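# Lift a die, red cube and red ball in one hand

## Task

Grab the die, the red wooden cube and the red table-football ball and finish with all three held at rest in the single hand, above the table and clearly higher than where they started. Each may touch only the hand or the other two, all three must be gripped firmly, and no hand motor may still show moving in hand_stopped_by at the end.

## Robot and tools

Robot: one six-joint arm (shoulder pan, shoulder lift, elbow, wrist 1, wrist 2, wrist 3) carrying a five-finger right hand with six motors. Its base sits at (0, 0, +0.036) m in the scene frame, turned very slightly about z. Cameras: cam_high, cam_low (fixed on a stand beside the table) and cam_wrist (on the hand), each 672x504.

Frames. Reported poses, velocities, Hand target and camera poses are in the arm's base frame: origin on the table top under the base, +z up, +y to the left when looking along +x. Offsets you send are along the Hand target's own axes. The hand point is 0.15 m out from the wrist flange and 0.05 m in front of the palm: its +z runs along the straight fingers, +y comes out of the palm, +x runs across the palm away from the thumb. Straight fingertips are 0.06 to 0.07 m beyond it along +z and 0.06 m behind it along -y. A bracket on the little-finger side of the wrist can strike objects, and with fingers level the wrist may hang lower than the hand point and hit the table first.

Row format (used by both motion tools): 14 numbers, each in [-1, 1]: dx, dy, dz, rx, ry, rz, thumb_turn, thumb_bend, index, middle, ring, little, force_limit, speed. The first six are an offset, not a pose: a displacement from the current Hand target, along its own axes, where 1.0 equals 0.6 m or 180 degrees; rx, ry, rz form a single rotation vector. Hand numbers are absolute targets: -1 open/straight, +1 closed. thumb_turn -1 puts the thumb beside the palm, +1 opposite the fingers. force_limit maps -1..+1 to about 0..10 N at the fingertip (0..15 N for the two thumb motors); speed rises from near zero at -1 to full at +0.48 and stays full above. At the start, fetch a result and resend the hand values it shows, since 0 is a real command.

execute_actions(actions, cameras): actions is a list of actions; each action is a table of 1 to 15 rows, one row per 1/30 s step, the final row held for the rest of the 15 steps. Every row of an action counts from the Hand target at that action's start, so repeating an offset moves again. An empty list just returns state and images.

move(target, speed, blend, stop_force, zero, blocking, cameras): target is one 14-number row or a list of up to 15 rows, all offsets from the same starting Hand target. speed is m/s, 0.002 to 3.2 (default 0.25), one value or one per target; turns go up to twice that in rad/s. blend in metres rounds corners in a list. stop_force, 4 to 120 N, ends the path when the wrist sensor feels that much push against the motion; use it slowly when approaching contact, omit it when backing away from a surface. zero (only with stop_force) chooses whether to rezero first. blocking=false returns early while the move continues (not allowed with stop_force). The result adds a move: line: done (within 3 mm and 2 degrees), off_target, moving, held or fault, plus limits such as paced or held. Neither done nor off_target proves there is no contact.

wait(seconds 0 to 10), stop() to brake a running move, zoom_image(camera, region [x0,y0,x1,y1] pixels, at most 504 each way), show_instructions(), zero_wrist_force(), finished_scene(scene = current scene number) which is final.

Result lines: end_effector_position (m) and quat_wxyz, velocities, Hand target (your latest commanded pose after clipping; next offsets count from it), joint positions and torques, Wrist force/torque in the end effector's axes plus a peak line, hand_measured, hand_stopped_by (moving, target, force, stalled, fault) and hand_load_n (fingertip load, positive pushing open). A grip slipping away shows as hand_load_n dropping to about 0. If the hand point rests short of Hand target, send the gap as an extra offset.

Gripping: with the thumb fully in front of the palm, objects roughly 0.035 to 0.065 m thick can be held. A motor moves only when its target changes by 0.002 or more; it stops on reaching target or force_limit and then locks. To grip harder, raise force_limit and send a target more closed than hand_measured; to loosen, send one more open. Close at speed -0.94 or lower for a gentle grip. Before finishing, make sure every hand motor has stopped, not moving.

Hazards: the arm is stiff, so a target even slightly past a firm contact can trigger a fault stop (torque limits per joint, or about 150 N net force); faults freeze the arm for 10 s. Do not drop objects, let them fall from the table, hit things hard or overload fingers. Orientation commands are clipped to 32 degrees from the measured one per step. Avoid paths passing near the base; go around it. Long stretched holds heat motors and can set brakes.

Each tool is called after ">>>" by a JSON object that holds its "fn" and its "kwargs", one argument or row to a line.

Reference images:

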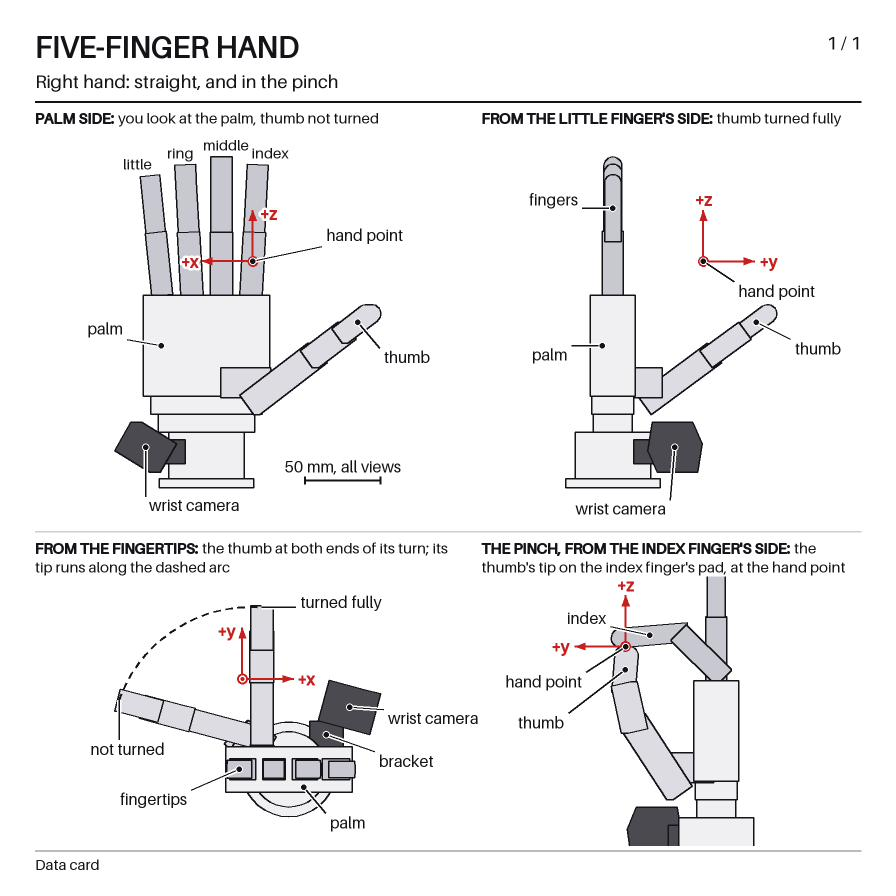

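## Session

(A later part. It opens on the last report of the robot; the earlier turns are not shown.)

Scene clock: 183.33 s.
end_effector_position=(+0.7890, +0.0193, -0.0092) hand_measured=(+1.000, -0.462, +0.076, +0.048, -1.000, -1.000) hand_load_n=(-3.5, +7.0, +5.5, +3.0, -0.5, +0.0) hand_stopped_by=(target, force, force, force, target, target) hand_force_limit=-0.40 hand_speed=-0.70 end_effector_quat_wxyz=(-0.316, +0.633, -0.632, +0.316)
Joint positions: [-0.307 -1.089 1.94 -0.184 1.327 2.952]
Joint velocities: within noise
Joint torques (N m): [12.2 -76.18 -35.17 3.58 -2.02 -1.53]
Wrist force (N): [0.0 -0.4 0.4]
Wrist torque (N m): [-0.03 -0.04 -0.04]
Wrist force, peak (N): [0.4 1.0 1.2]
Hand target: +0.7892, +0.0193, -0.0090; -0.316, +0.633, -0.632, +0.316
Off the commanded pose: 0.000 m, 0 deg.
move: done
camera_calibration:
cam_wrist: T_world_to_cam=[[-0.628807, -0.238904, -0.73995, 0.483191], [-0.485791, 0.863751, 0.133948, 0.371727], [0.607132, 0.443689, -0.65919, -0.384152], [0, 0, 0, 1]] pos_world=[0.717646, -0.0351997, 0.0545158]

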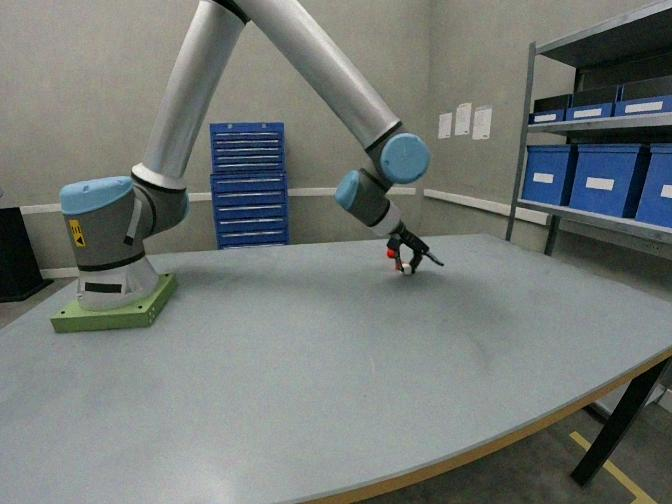

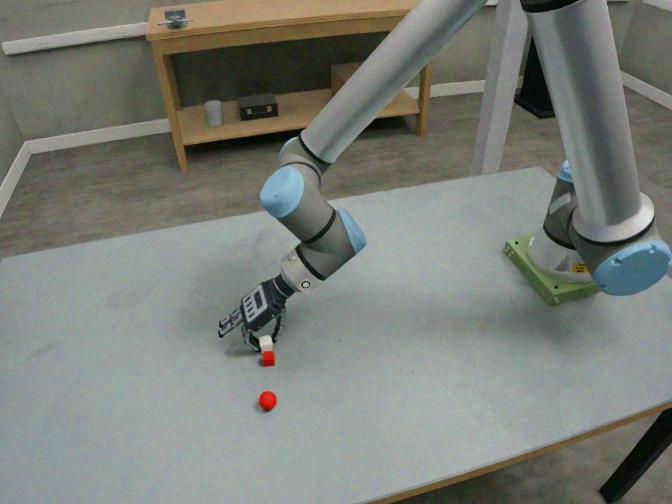

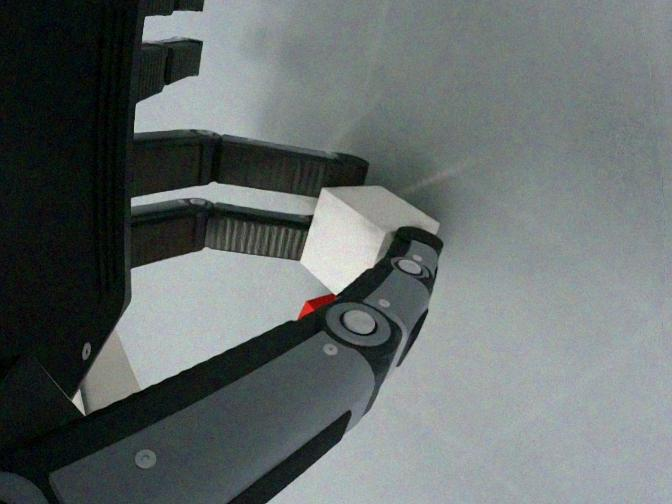

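>>> {"fn": "move", "kwargs": {
  "target": [-0.035,0,0,0,0,0,1,-0.4,0.1,0.1,-1,-1,-0.4,-0.7],
  "speed": 0.04
}}

>>> {"fn": "zoom_image", "kwargs": {
  "camera": "cam_low",
  "region": [180, 280, 340, 420]
}}

Scene clock: 188.80 s.
end_effector_position=(+0.7892, +0.0404, -0.0090) hand_measured=(+1.000, -0.462, +0.076, +0.048, -1.000, -1.000) hand_load_n=(-4.0, +7.5, +5.5, +2.5, +0.0, +0.0) hand_stopped_by=(target, force, force, force, target, target) hand_force_limit=-0.40 hand_speed=-0.70 end_effector_quat_wxyz=(-0.316, +0.633, -0.632, +0.316)
Joint positions: [-0.273 -1.09 1.941 -0.189 1.354 2.974]
Joint velocities: within noise
Joint torques (N m): [-8.52 -74.44 -14.38 -0.53 -2.41 -1.94]
Wrist force (N): [0.3 0.0 0.3]
Wrist torque (N m): [0.02 -0.08 -0.01]
Wrist force, peak (N): [0.9 0.0 0.4]
Hand target: +0.7892, +0.0403, -0.0090; -0.316, +0.633, -0.632, +0.316
Off the commanded pose: 0.000 m, 0 deg.
move: done
camera_calibration:
cam_wrist: T_world_to_cam=[[-0.628558, -0.238871, -0.740173, 0.488243], [-0.485743, 0.863813, 0.133722, 0.353653], [0.607429, 0.443586, -0.658986, -0.393752], [0, 0, 0, 1]] pos_world=[0.71785, -0.0142002, 0.0546162]

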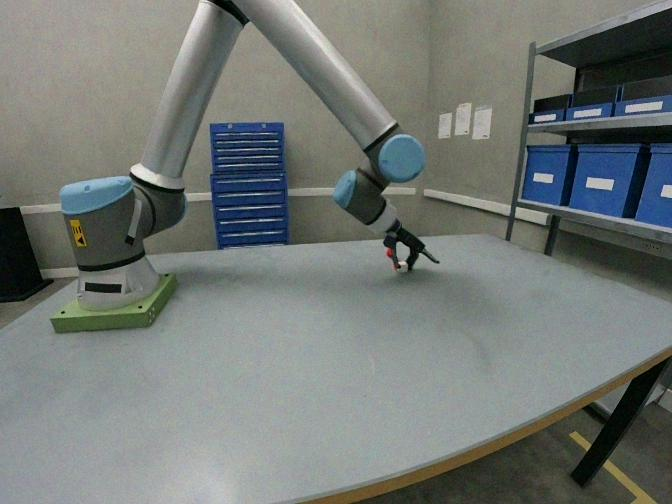

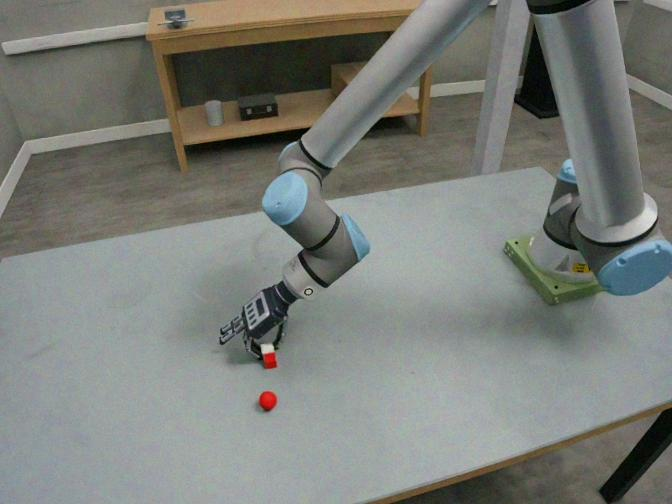

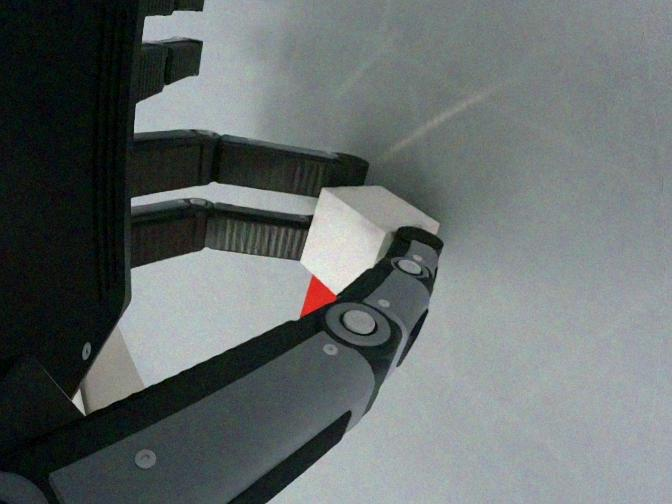

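Scaled by 3.150 from the camera's 672x504 image, which has a finer 960x720 frame.

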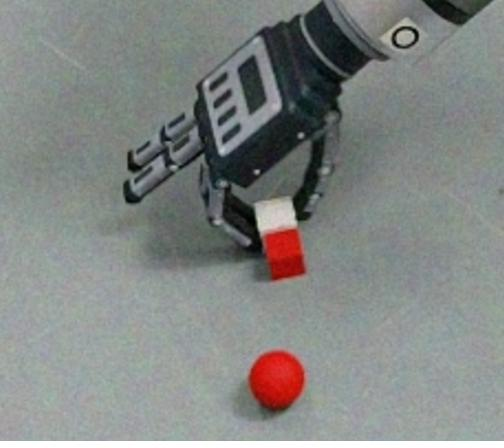

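>>> {"fn": "move", "kwargs": {
  "target": [0,0,0,0,0,0,1,-1,-0.6,-0.6,-1,-1,-0.4,-0.7],
  "cameras": []
}}

>>> {"fn": "move", "kwargs": {
  "target": [-0.0167,0,0,0,0,0,1,-1,-0.6,-0.6,-1,-1,-0.4,-0.7],
  "speed": 0.05
}}

>>> {"fn": "zoom_image", "kwargs": {
  "camera": "cam_low",
  "region": [180, 280, 340, 420]
}}

>>> {"fn": "move", "kwargs": {
  "target": [0,0,0,0,0,0,1,-0.4,0.1,0.1,-1,-1,-0.5,-0.75]
}}

>>> {"fn": "zoom_image", "kwargs": {
  "camera": "cam_low",
  "region": [180, 280, 340, 420]
}}

Scene clock: 197.77 s.
end_effector_position=(+0.7892, +0.0403, -0.0090) hand_measured=(+1.000, -1.000, -0.600, -0.600, -1.000, -1.000) hand_load_n=(+0.0, +0.0, +0.0, +0.0, +0.0, +0.0) hand_stopped_by=(target, target, target, target, target, target) hand_force_limit=-0.40 hand_speed=-0.70 end_effector_quat_wxyz=(-0.316, +0.633, -0.632, +0.316)
Joint positions: [-0.273 -1.09 1.941 -0.189 1.354 2.974]
Joint velocities: within noise
Joint torques (N m): [-8.37 -54.33 -34.35 2.93 -1.86 -2.26]
Wrist force (N): [0.4 -0.7 0.2]
Wrist torque (N m): [-0.05 -0.11 -0.02]
Wrist force, peak (N): [0.0 -0.4 1.0]
Hand target: +0.7892, +0.0403, -0.0090; -0.316, +0.633, -0.632, +0.316
Off the commanded pose: 0.000 m, 0 deg.
move: done
No camera images: "cameras" was empty.

Scene clock: 198.47 s.
end_effector_position=(+0.7892, +0.0504, -0.0091) hand_measured=(+1.000, -1.000, -0.600, -0.600, -1.000, -1.000) hand_load_n=(+0.0, +0.0, +0.0, +0.0, -0.5, +0.0) hand_stopped_by=(target, target, target, target, target, target) hand_force_limit=-0.40 hand_speed=-0.70 end_effector_quat_wxyz=(-0.316, +0.633, -0.632, +0.316)
Joint positions: [-0.256 -1.09 1.941 -0.191 1.367 2.985]
Joint velocities: within noise
Joint torques (N m): [-5.35 -77.67 -34.77 -1.66 -1.21 -1.09]
Wrist force (N): [0.2 -0.1 0.6]
Wrist torque (N m): [0.01 -0.07 -0.01]
Wrist force, peak (N): [0.6 -0.6 0.4]
Hand target: +0.7892, +0.0503, -0.0090; -0.316, +0.633, -0.632, +0.316
Off the commanded pose: 0.000 m, 0 deg.
move: done
camera_calibration:
cam_wrist: T_world_to_cam=[[-0.628677, -0.238868, -0.740073, 0.490735], [-0.485718, 0.863815, 0.1338, 0.344906], [0.607325, 0.443583, -0.659083, -0.398152], [0, 0, 0, 1]] pos_world=[0.717848, -0.00410021, 0.054616]

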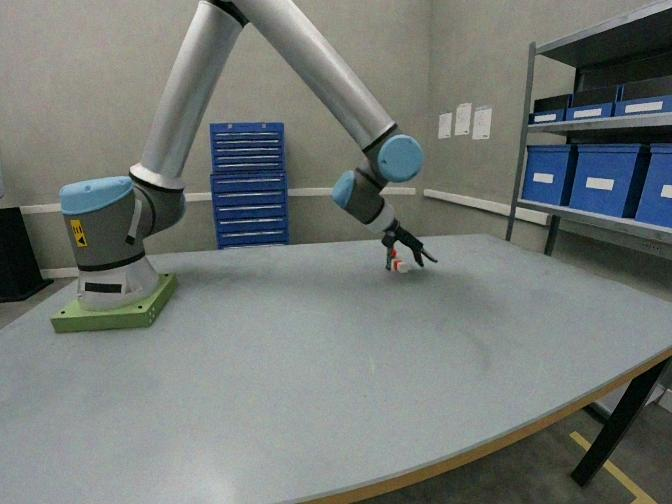

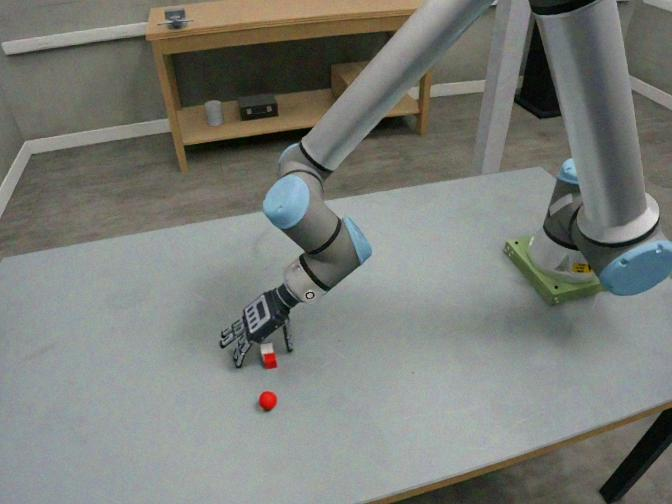

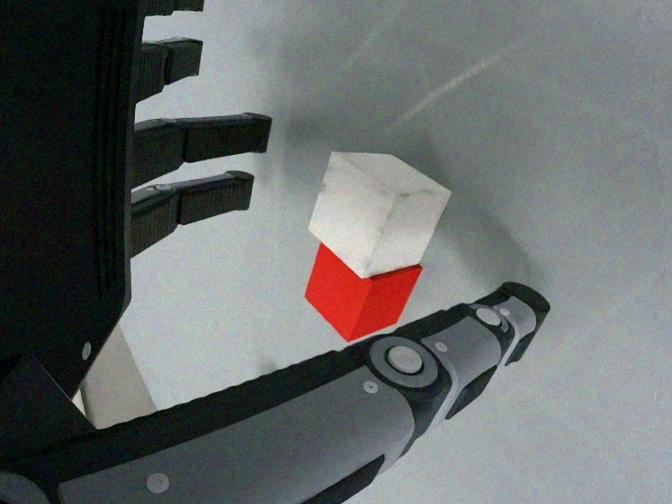

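Scaled by 3.150 from the camera's 672x504 image, which has a finer 960x720 frame.

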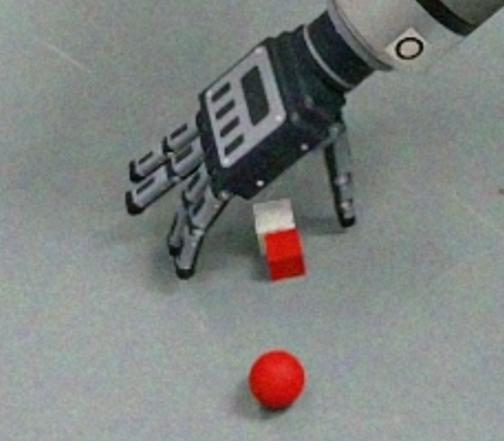

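Scene clock: 200.03 s.
end_effector_position=(+0.7892, +0.0503, -0.0090) hand_measured=(+1.000, -0.540, +0.100, +0.100, -1.000, -1.000) hand_load_n=(+0.0, +4.0, +0.0, +2.5, +0.0, +0.0) hand_stopped_by=(target, force, target, target, target, target) hand_force_limit=-0.50 hand_speed=-0.75 end_effector_quat_wxyz=(-0.316, +0.633, -0.632, +0.316)
Joint positions: [-0.256 -1.09 1.941 -0.191 1.367 2.984]
Joint velocities: within noise
Joint torques (N m): [-7.02 -72.15 -31.96 3.42 -1.61 -2.22]
Wrist force (N): [0.1 -2.2 -1.9]
Wrist torque (N m): [0.01 -0.01 -0.06]
Wrist force, peak (N): [0.5 -2.7 -2.4]
Hand target: +0.7892, +0.0503, -0.0090; -0.316, +0.633, -0.632, +0.316
Off the commanded pose: 0.000 m, 0 deg.
move: done
camera_calibration:
cam_wrist: T_world_to_cam=[[-0.628584, -0.23892, -0.740135, 0.490648], [-0.485787, 0.863785, 0.133736, 0.345046], [0.607366, 0.443613, -0.659026, -0.39814], [0, 0, 0, 1]] pos_world=[0.717849, -0.00420025, 0.0546161]

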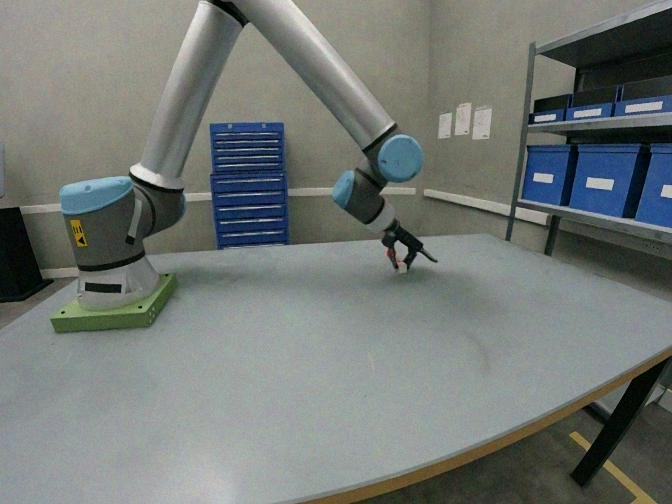

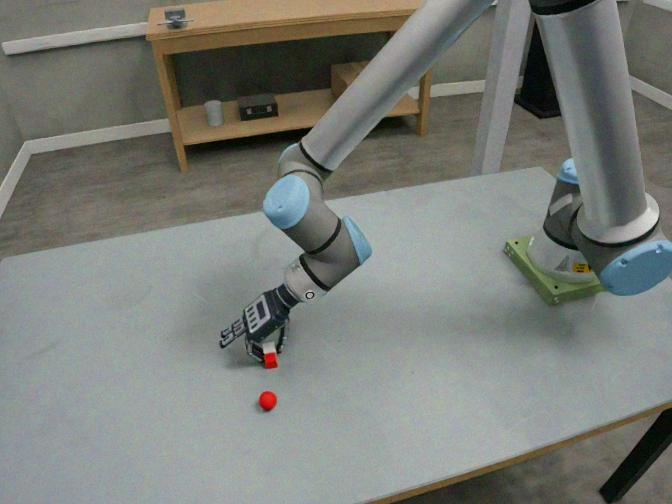

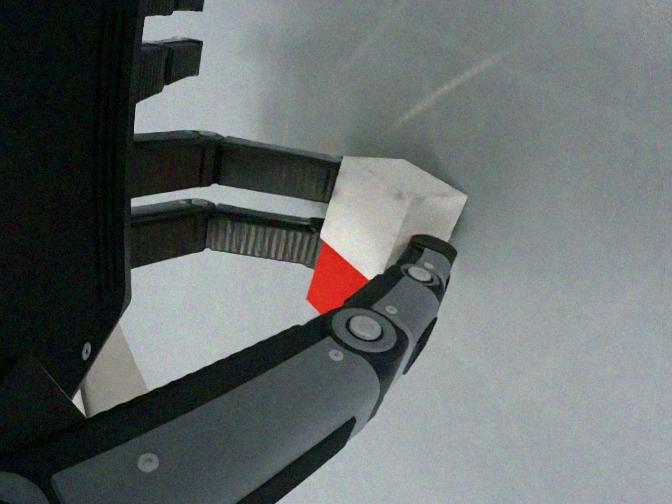

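Scaled by 3.150 from the camera's 672x504 image, which has a finer 960x720 frame.

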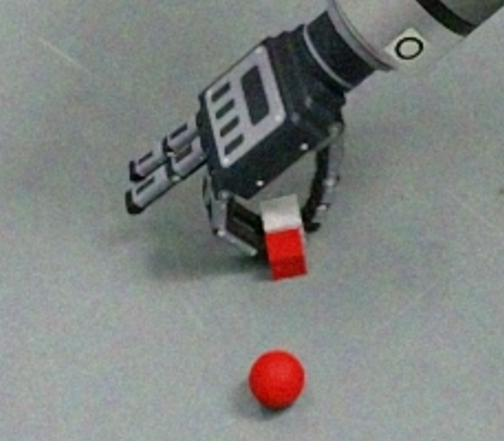

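>>> {"fn": "move", "kwargs": {
  "target": [0,0,0,0,0,0,1,-1,-1,-1,-1,-1,-0.4,-0.7]
}}

>>> {"fn": "zoom_image", "kwargs": {
  "camera": "cam_wrist",
  "region": [250, 120, 500, 370]
}}

>>> {"fn": "move", "kwargs": {
  "target": [
    [0,-0.1333,-0.1,0,0,0,1,-1,-1,-1,-1,-1,-0.4,-0.6],
    [-0.1828,-0.1441,-0.0856,0,0,0,1,-1,-1,-1,-1,-1,-0.4,-0.7]
  ],
  "blend": 0.02
}}

>>> {"fn": "zoom_image", "kwargs": {
  "camera": "cam_low",
  "region": [180, 300, 340, 440]
}}

Scene clock: 225.17 s.
end_effector_position=(+0.7892, +0.0503, -0.0090) hand_measured=(+1.000, -1.000, -1.000, -1.000, -1.000, -1.000) hand_load_n=(+0.0, +0.0, +0.0, +0.0, +0.0, +0.0) hand_stopped_by=(target, target, target, target, target, target) hand_force_limit=-0.40 hand_speed=-0.70 end_effector_quat_wxyz=(-0.316, +0.633, -0.632, +0.316)
Joint positions: [-0.256 -1.09 1.941 -0.191 1.367 2.984]
Joint velocities: within noise
Joint torques (N m): [-6.11 -53.69 -20.62 3.2 -1.08 -2.26]
Wrist force (N): [0.1 -0.3 0.5]
Wrist torque (N m): [-0.02 -0.05 -0.02]
Wrist force, peak (N): [0.3 -2.7 -2.0]
Hand target: +0.7892, +0.0503, -0.0090; -0.316, +0.633, -0.632, +0.316
Off the commanded pose: 0.000 m, 0 deg.
move: done
camera_calibration:
cam_wrist: T_world_to_cam=[[-0.628584, -0.23892, -0.740135, 0.490648], [-0.485787, 0.863785, 0.133736, 0.345046], [0.607366, 0.443613, -0.659026, -0.39814], [0, 0, 0, 1]] pos_world=[0.717849, -0.00420025, 0.0546161]

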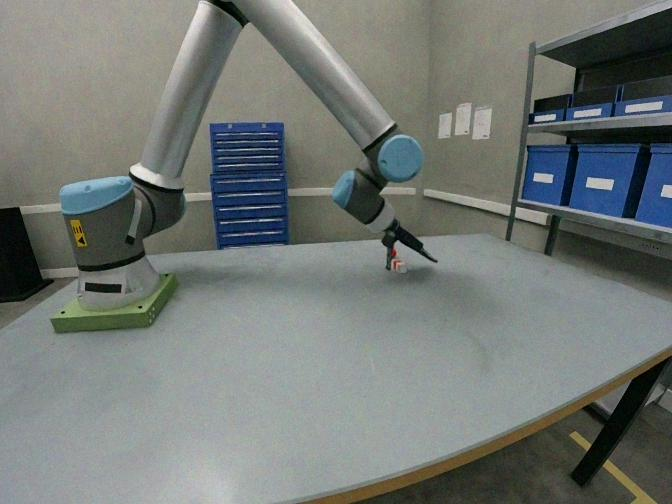

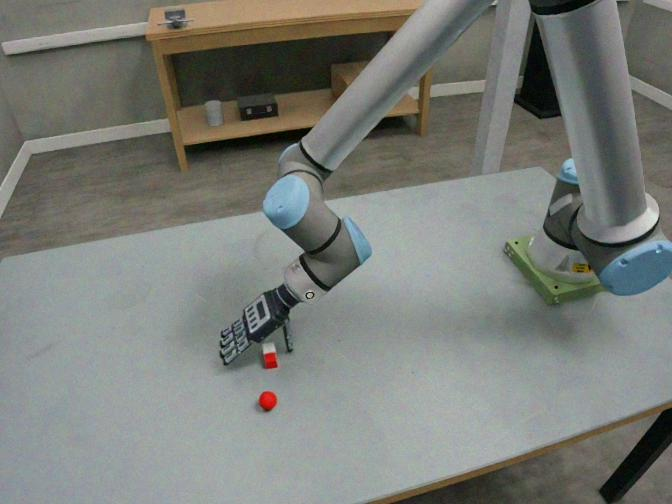

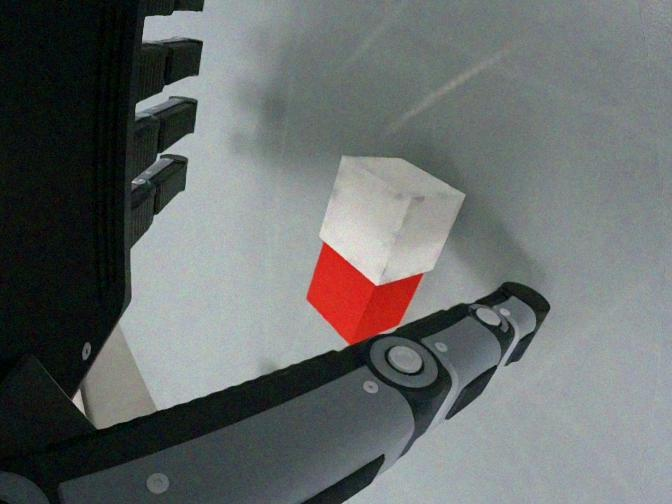

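Scaled by 2.016 from the camera's 672x504 image, which has a finer 960x720 frame.

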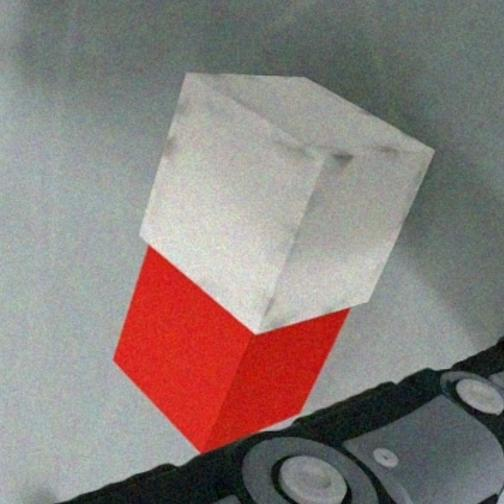

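Scene clock: 227.00 s.
end_effector_position=(+0.8000, +0.1601, +0.0908) hand_measured=(+1.000, -1.000, -1.000, -1.000, -1.000, -1.000) hand_load_n=(+0.0, +0.0, +0.0, +0.0, +0.0, +0.0) hand_stopped_by=(target, target, target, target, target, target) hand_force_limit=-0.40 hand_speed=-0.70 end_effector_quat_wxyz=(-0.316, +0.633, -0.632, +0.316)
Joint positions: [-0.073 -1.18 1.844 -0.018 1.513 3.097]
Joint velocities: within noise
Joint torques (N m): [10.72 -74.89 -19.69 -1.95 1.59 1.04]
Wrist force (N): [0.4 -0.4 0.2]
Wrist torque (N m): [-0.01 -0.09 -0.01]
Wrist force, peak (N): [2.4 -1.7 -1.1]
Hand target: +0.8000, +0.1601, +0.0908; -0.316, +0.633, -0.632, +0.316
Off the commanded pose: 0.000 m, 0 deg.
move: done
camera_calibration:
cam_wrist: T_world_to_cam=[[-0.628629, -0.238953, -0.740086, 0.59754], [-0.485779, 0.863791, 0.133727, 0.242183], [0.607326, 0.443583, -0.659082, -0.387552], [0, 0, 0, 1]] pos_world=[0.728649, 0.105499, 0.154416]

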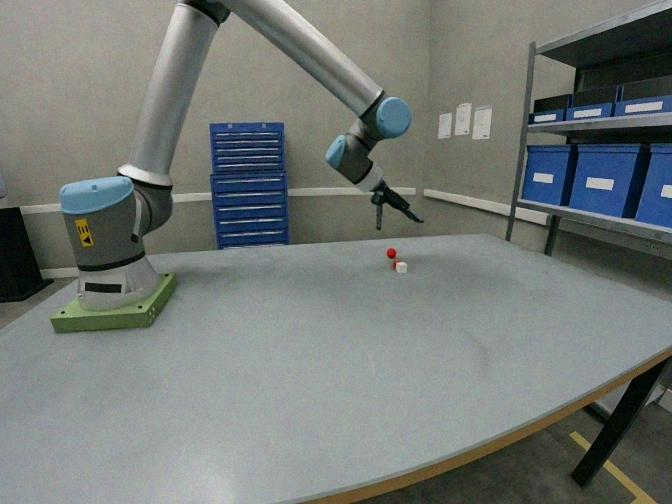

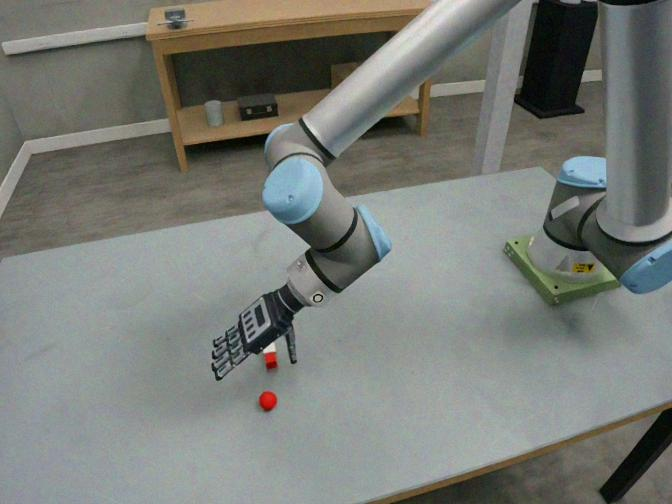

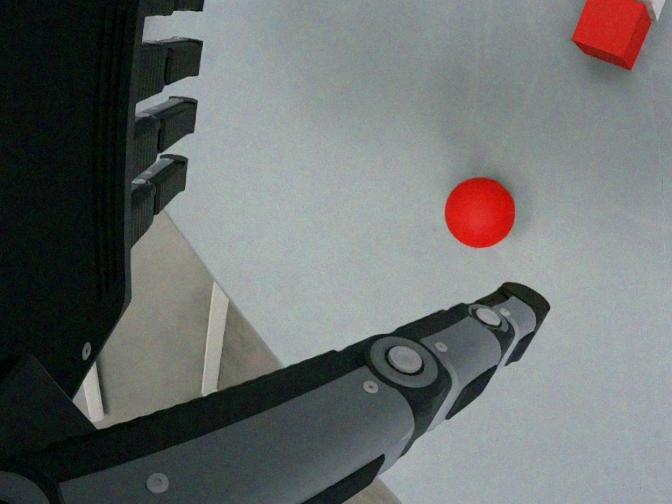

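Scaled by 3.150 from the camera's 672x504 image, which has a finer 960x720 frame.

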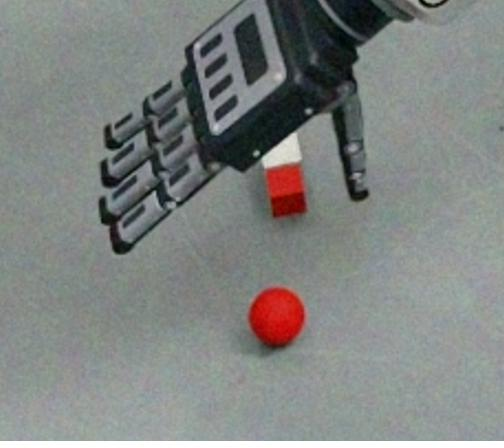

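>>> {"fn": "move", "kwargs": {
  "target": [-0.005,0.131,0.1025,0,0,0,1,-1,-1,-1,-1,-1,-0.5,-0.75],
  "cameras": ["cam_wrist"]
}}

>>> {"fn": "move", "kwargs": {
  "target": [0,0,0,0,0,0,1,-0.4,0.1,0.1,-1,-1,-0.5,-0.75]
}}

>>> {"fn": "zoom_image", "kwargs": {
  "camera": "cam_low",
  "region": [180, 300, 340, 440]
}}

Scene clock: 231.43 s.
end_effector_position=(+0.8019, +0.1630, -0.0089) hand_measured=(+1.000, -1.000, -1.000, -1.000, -1.000, -1.000) hand_load_n=(+0.0, +0.0, +0.0, +0.0, +0.0, +0.0) hand_stopped_by=(target, target, target, target, target, target) hand_force_limit=-0.50 hand_speed=-0.75 end_effector_quat_wxyz=(-0.316, +0.633, -0.632, +0.316)
Joint positions: [-0.067 -1.062 1.887 -0.181 1.517 3.1]
Joint velocities: within noise
Joint torques (N m): [-0.17 -57.62 -37.08 -0.34 0.24 0.28]
Wrist force (N): [0.0 0.0 0.1]
Wrist torque (N m): [0.04 -0.03 -0.02]
Wrist force, peak (N): [0.4 -2.5 -1.2]
Hand target: +0.8020, +0.1630, -0.0089; -0.316, +0.633, -0.632, +0.316
Off the commanded pose: 0.000 m, 0 deg.
move: done
camera_calibration:
cam_wrist: T_world_to_cam=[[-0.628703, -0.238917, -0.740035, 0.525712], [-0.485763, 0.863787, 0.133814, 0.25383], [0.607262, 0.443611, -0.659123, -0.455701], [0, 0, 0, 1]] pos_world=[0.730548, 0.1085, 0.0547159]
Images, in order (width x height): cam_wrist 672x504.

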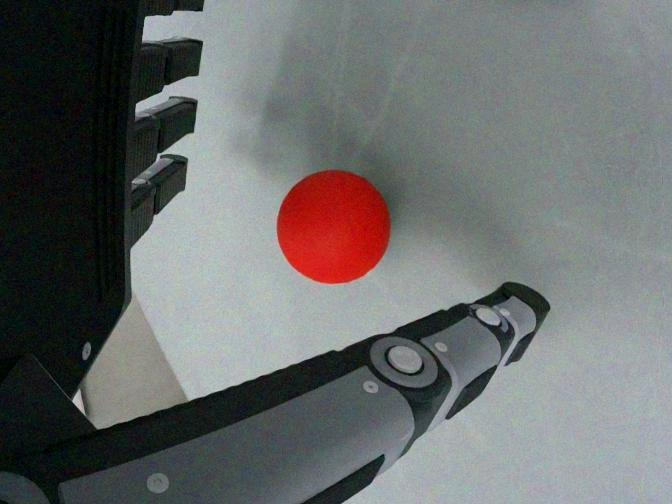

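Scene clock: 233.13 s.
end_effector_position=(+0.8020, +0.1630, -0.0089) hand_measured=(+1.000, -0.496, -0.010, -0.012, -1.000, -1.000) hand_load_n=(+1.0, +9.5, +4.0, +6.0, +0.0, +0.0) hand_stopped_by=(target, force, force, force, target, target) hand_force_limit=-0.50 hand_speed=-0.75 end_effector_quat_wxyz=(-0.316, +0.633, -0.632, +0.316)
Joint positions: [-0.068 -1.061 1.887 -0.181 1.517 3.1]
Joint velocities: within noise
Joint torques (N m): [-8.91 -55.14 -32.56 -1.13 -1.26 -1.27]
Wrist force (N): [0.3 -0.5 0.7]
Wrist torque (N m): [-0.08 -0.10 -0.02]
Wrist force, peak (N): [0.3 -0.5 0.7]
Hand target: +0.8020, +0.1630, -0.0089; -0.316, +0.633, -0.632, +0.316
Off the commanded pose: 0.000 m, 0 deg.
move: done
camera_calibration:
cam_wrist: T_world_to_cam=[[-0.628584, -0.23892, -0.740135, 0.52567], [-0.485787, 0.863785, 0.133736, 0.253988], [0.607366, 0.443613, -0.659026, -0.455799], [0, 0, 0, 1]] pos_world=[0.730649, 0.1084, 0.0547161]

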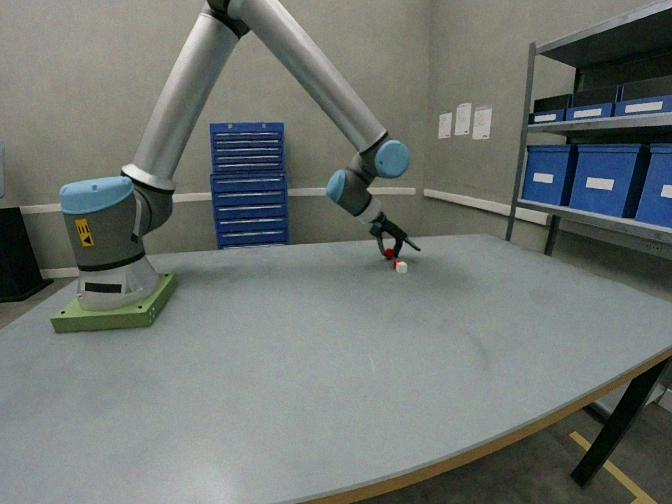

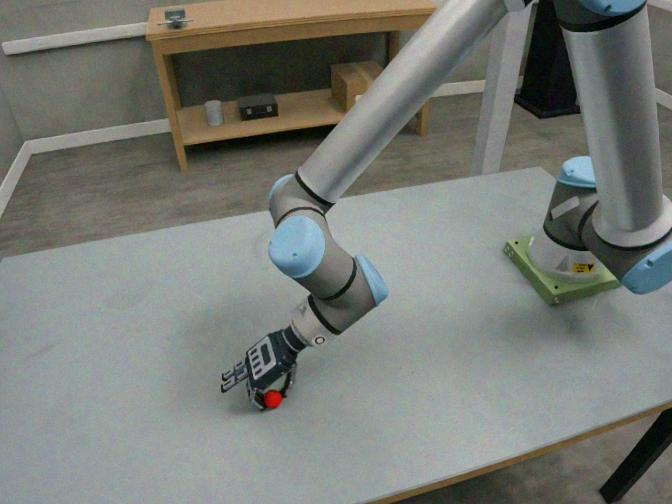

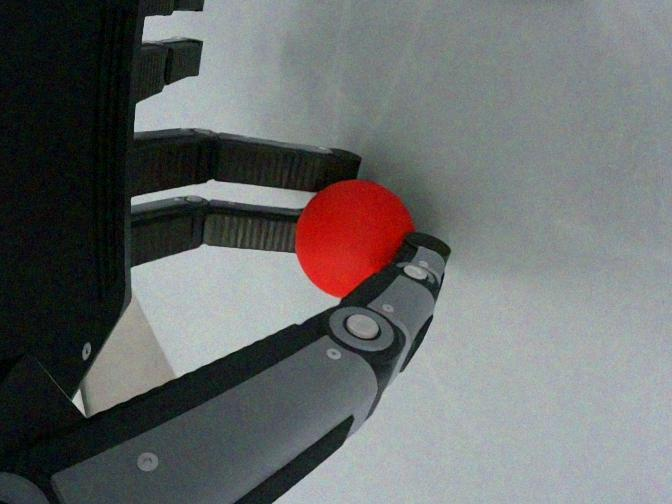

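Scaled by 3.150 from the camera's 672x504 image, which has a finer 960x720 frame.

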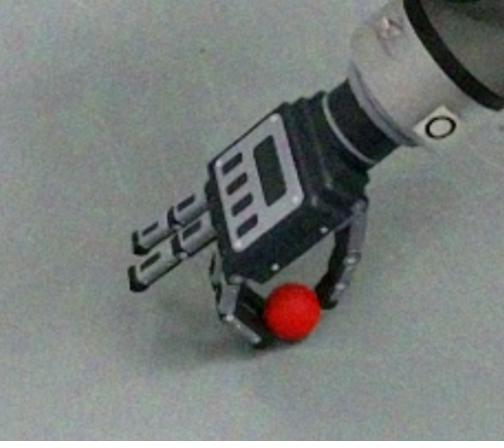

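>>> {"fn": "move", "kwargs": {
  "target": [
    [0,-0.08,-0.06,0,0,0,1,-0.4,0.1,0.1,-1,-1,-0.5,-0.75],
    [0.1878,0.032,-0.2093,0,0,0,1,-0.4,0.1,0.1,-1,-1,-0.5,-0.75],
    [0.1878,0.112,-0.1493,0,0,0,1,-0.4,0.1,0.1,-1,-1,-0.5,-0.75]
  ],
  "speed": [0.2,0.25,0.1],
  "cameras": ["cam_wrist","cam_low"]
}}

>>> {"fn": "zoom_image", "kwargs": {
  "camera": "cam_low",
  "region": [200, 280, 360, 420]
}}

Scene clock: 241.20 s.
end_effector_position=(+0.6899, +0.0503, -0.0089) hand_measured=(+1.000, -0.496, -0.010, -0.012, -1.000, -1.000) hand_load_n=(+1.0, +9.0, +4.0, +6.0, +0.0, +0.0) hand_stopped_by=(target, force, force, force, target, target) hand_force_limit=-0.50 hand_speed=-0.75 end_effector_quat_wxyz=(-0.316, +0.633, -0.632, +0.316)
Joint positions: [-0.308 -1.209 2.144 -0.267 1.326 2.952]
Joint velocities: within noise
Joint torques (N m): [-7.75 -62.05 -34.68 3.78 -1.61 -0.33]
Wrist force (N): [0.5 0.1 0.2]
Wrist torque (N m): [0.05 -0.09 0.01]
Wrist force, peak (N): [0.7 -4.8 -7.1]
Hand target: +0.6900, +0.0502, -0.0088; -0.316, +0.633, -0.632, +0.316
Off the commanded pose: 0.000 m, 0 deg.
move: done
camera_calibration:
cam_wrist: T_world_to_cam=[[-0.628807, -0.238904, -0.73995, 0.42843], [-0.485791, 0.863751, 0.133948, 0.296782], [0.607132, 0.443689, -0.65919, -0.337608], [0, 0, 0, 1]] pos_world=[0.618546, -0.00419966, 0.0547158]
Images, in order (width x height): cam_low 672x504, cam_wrist 672x504.

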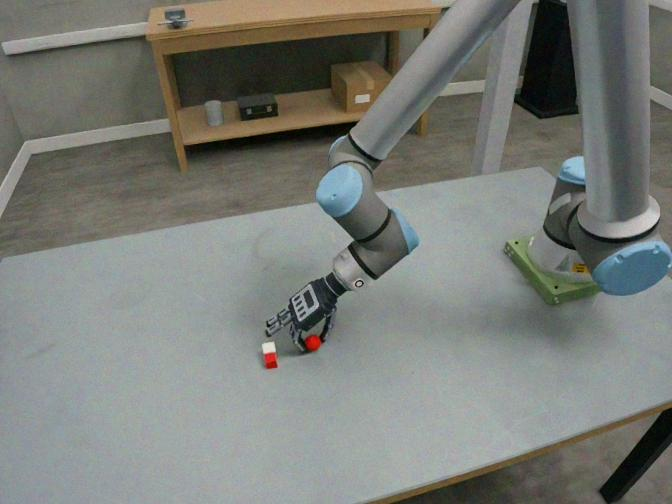

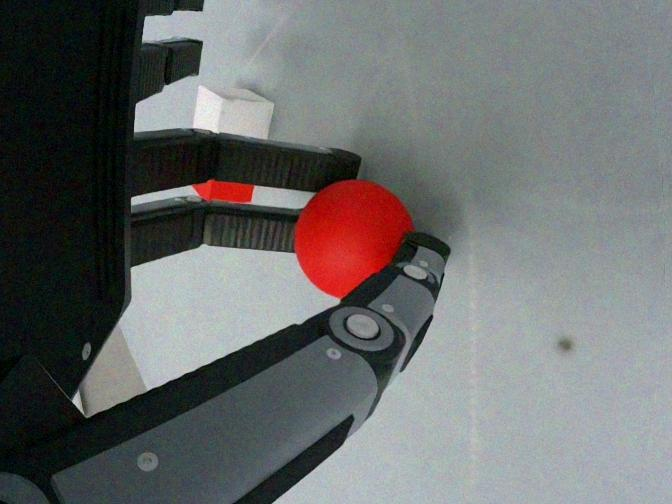

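Scaled by 3.150 from the camera's 672x504 image, which has a finer 960x720 frame.

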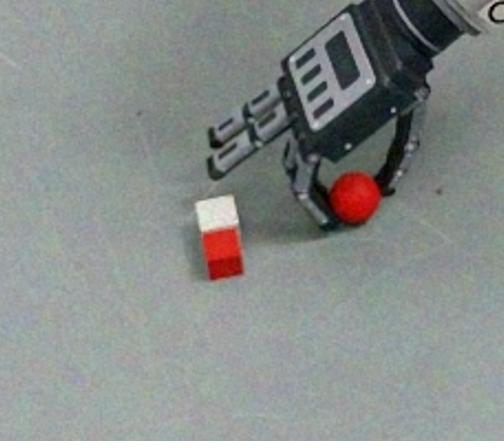

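>>> {"fn": "move", "kwargs": {
  "target": [0,0,0,0,0,0,1,-0.9,-0.4,-0.4,-1,-1,-0.5,-0.9],
  "cameras": ["cam_wrist","cam_low"]
}}

>>> {"fn": "wait", "kwargs": {
  "seconds": 1,
  "cameras": ["cam_wrist"]
}}

Scene clock: 247.30 s.
end_effector_position=(+0.6900, +0.0502, -0.0088) hand_measured=(+1.000, -0.900, -0.400, -0.400, -1.000, -1.000) hand_load_n=(+0.0, +0.0, +0.0, +0.0, +0.0, +0.0) hand_stopped_by=(target, target, target, target, target, target) hand_force_limit=-0.50 hand_speed=-0.90 end_effector_quat_wxyz=(-0.316, +0.633, -0.632, +0.316)
Joint positions: [-0.308 -1.209 2.143 -0.267 1.326 2.952]
Joint velocities: within noise
Joint torques (N m): [-7.3 -65.87 -20.67 0.2 -1.4 0.86]
Wrist force (N): [0.2 -0.2 0.5]
Wrist torque (N m): [0.01 -0.05 -0.02]
Wrist force, peak (N): [0.6 0.1 0.9]
Hand target: +0.6900, +0.0502, -0.0088; -0.316, +0.633, -0.632, +0.316
Off the commanded pose: 0.000 m, 0 deg.
move: done
camera_calibration:
cam_wrist: T_world_to_cam=[[-0.628584, -0.23892, -0.740135, 0.428417], [-0.485787, 0.863785, 0.133736, 0.296915], [0.607366, 0.443613, -0.659026, -0.337713], [0, 0, 0, 1]] pos_world=[0.618649, -0.00430025, 0.0548161]
Images, in order (width x height): cam_low 672x504, cam_wrist 672x504.

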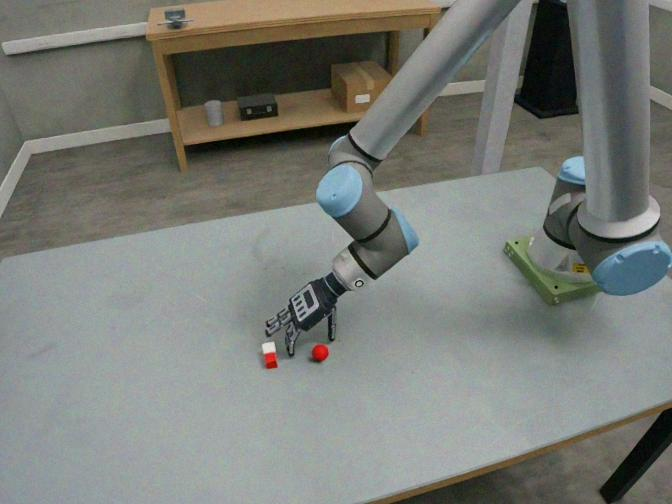

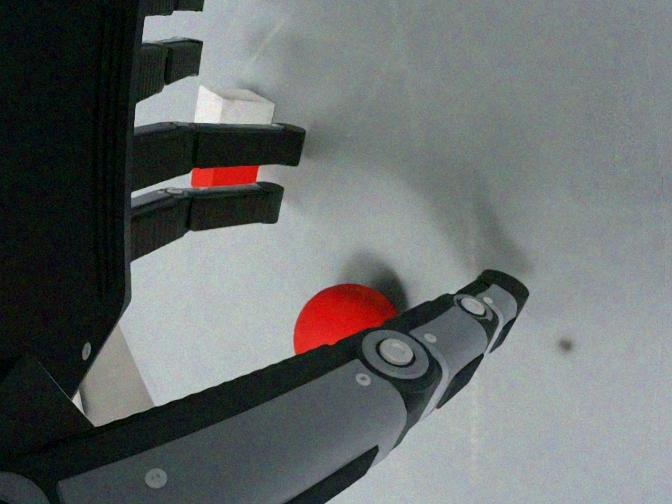

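Scene clock: 248.30 s.
end_effector_position=(+0.6900, +0.0502, -0.0088) hand_measured=(+1.000, -0.900, -0.400, -0.400, -1.000, -1.000) hand_load_n=(+0.0, +0.0, +0.0, +0.0, +0.0, +0.0) hand_stopped_by=(target, target, target, target, target, target) hand_force_limit=-0.50 hand_speed=-0.90 end_effector_quat_wxyz=(-0.316, +0.633, -0.632, +0.316)
Joint positions: [-0.308 -1.209 2.143 -0.267 1.326 2.952]
Joint velocities: within noise
Joint torques (N m): [-4.93 -64.86 -19.79 0.84 -1.13 0.79]
Wrist force (N): [0.4 -0.1 0.2]
Wrist torque (N m): [0.05 -0.07 0.00]
Wrist force, peak (N): [0.7 -0.4 0.5]
Hand target: +0.6900, +0.0502, -0.0088; -0.316, +0.633, -0.632, +0.316
Off the commanded pose: 0.000 m, 0 deg.
wait: 1.00 s; at rest by 0.17 s
camera_calibration:
cam_wrist: T_world_to_cam=[[-0.628584, -0.23892, -0.740135, 0.428417], [-0.485787, 0.863785, 0.133736, 0.296915], [0.607366, 0.443613, -0.659026, -0.337713], [0, 0, 0, 1]] pos_world=[0.618649, -0.00430025, 0.0548161]
Images, in order (width x height): cam_wrist 672x504.

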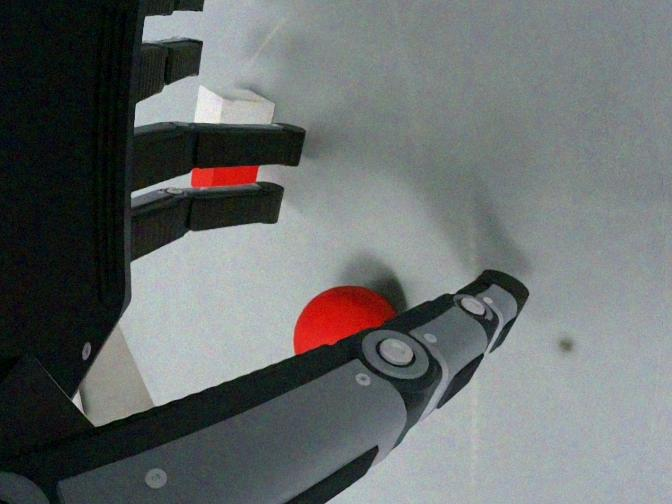

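>>> {"fn": "move", "kwargs": {
  "target": [
    [0,-0.08,-0.06,0,0,0,1,-0.9,-0.4,-0.4,-1,-1,-0.5,-0.75],
    [0,-0.1792,0.0723,0,0,0,1,-0.9,-0.4,-0.4,-1,-1,-0.5,-0.75]
  ],
  "speed": [0.1,0.25],
  "cameras": ["cam_wrist","cam_low"]
}}

>>> {"fn": "zoom_image", "kwargs": {
  "camera": "cam_low",
  "region": [200, 280, 360, 420]
}}

Scene clock: 261.03 s.
end_effector_position=(+0.7892, +0.0504, +0.0511) hand_measured=(+1.000, -0.900, -0.400, -0.400, -1.000, -1.000) hand_load_n=(+0.0, -0.5, +0.0, +0.0, +0.0, +0.0) hand_stopped_by=(target, target, target, target, target, target) hand_force_limit=-0.50 hand_speed=-0.75 end_effector_quat_wxyz=(-0.316, +0.633, -0.632, +0.316)
Joint positions: [-0.256 -1.165 1.915 -0.089 1.367 2.985]
Joint velocities: within noise
Joint torques (N m): [-7.21 -54.75 -33.95 -2.42 -2.52 -3]
Wrist force (N): [0.5 -0.6 0.3]
Wrist torque (N m): [-0.03 -0.11 -0.01]
Wrist force, peak (N): [0.7 -2.1 2.3]
Hand target: +0.7893, +0.0503, +0.0511; -0.316, +0.633, -0.632, +0.316
Off the commanded pose: 0.000 m, 0 deg.
move: done
camera_calibration:
cam_wrist: T_world_to_cam=[[-0.628688, -0.238907, -0.74005, 0.535219], [-0.485815, 0.863749, 0.133871, 0.336925], [0.607235, 0.443691, -0.659093, -0.358475], [0, 0, 0, 1]] pos_world=[0.717848, -0.00409966, 0.114716]
Images, in order (width x height): cam_low 672x504, cam_wrist 672x504.

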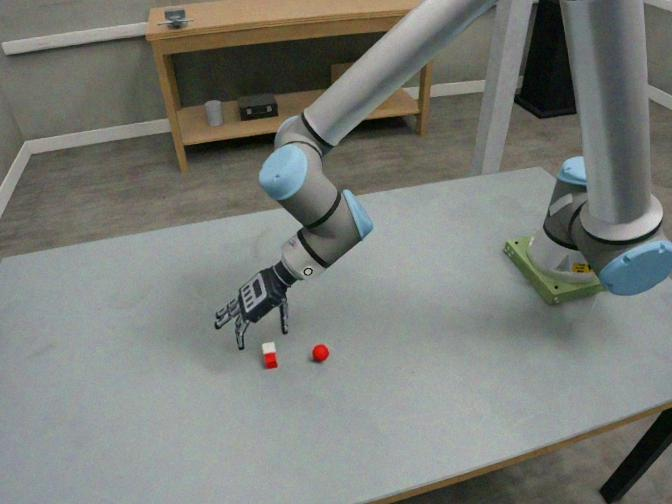

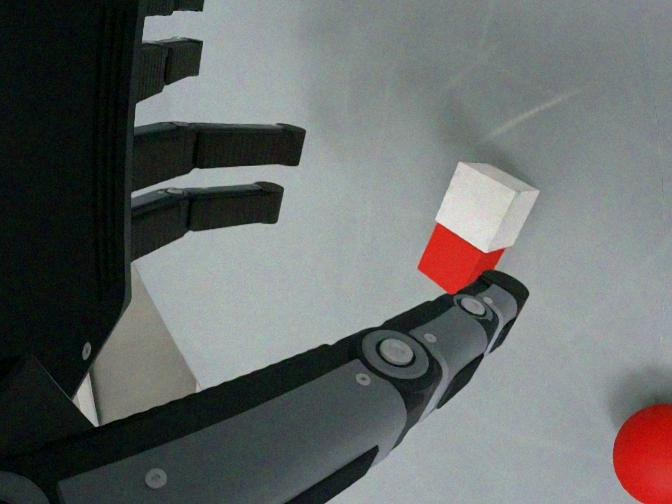

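Scaled by 3.150 from the camera's 672x504 image, which has a finer 960x720 frame.

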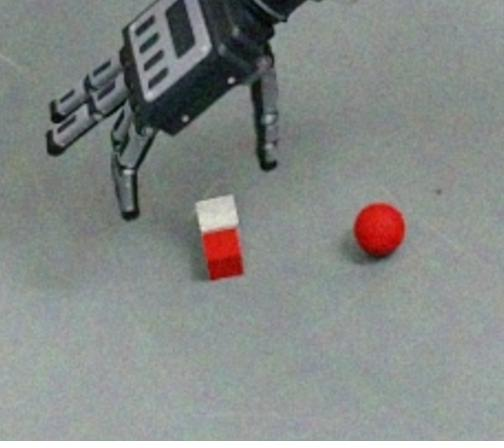

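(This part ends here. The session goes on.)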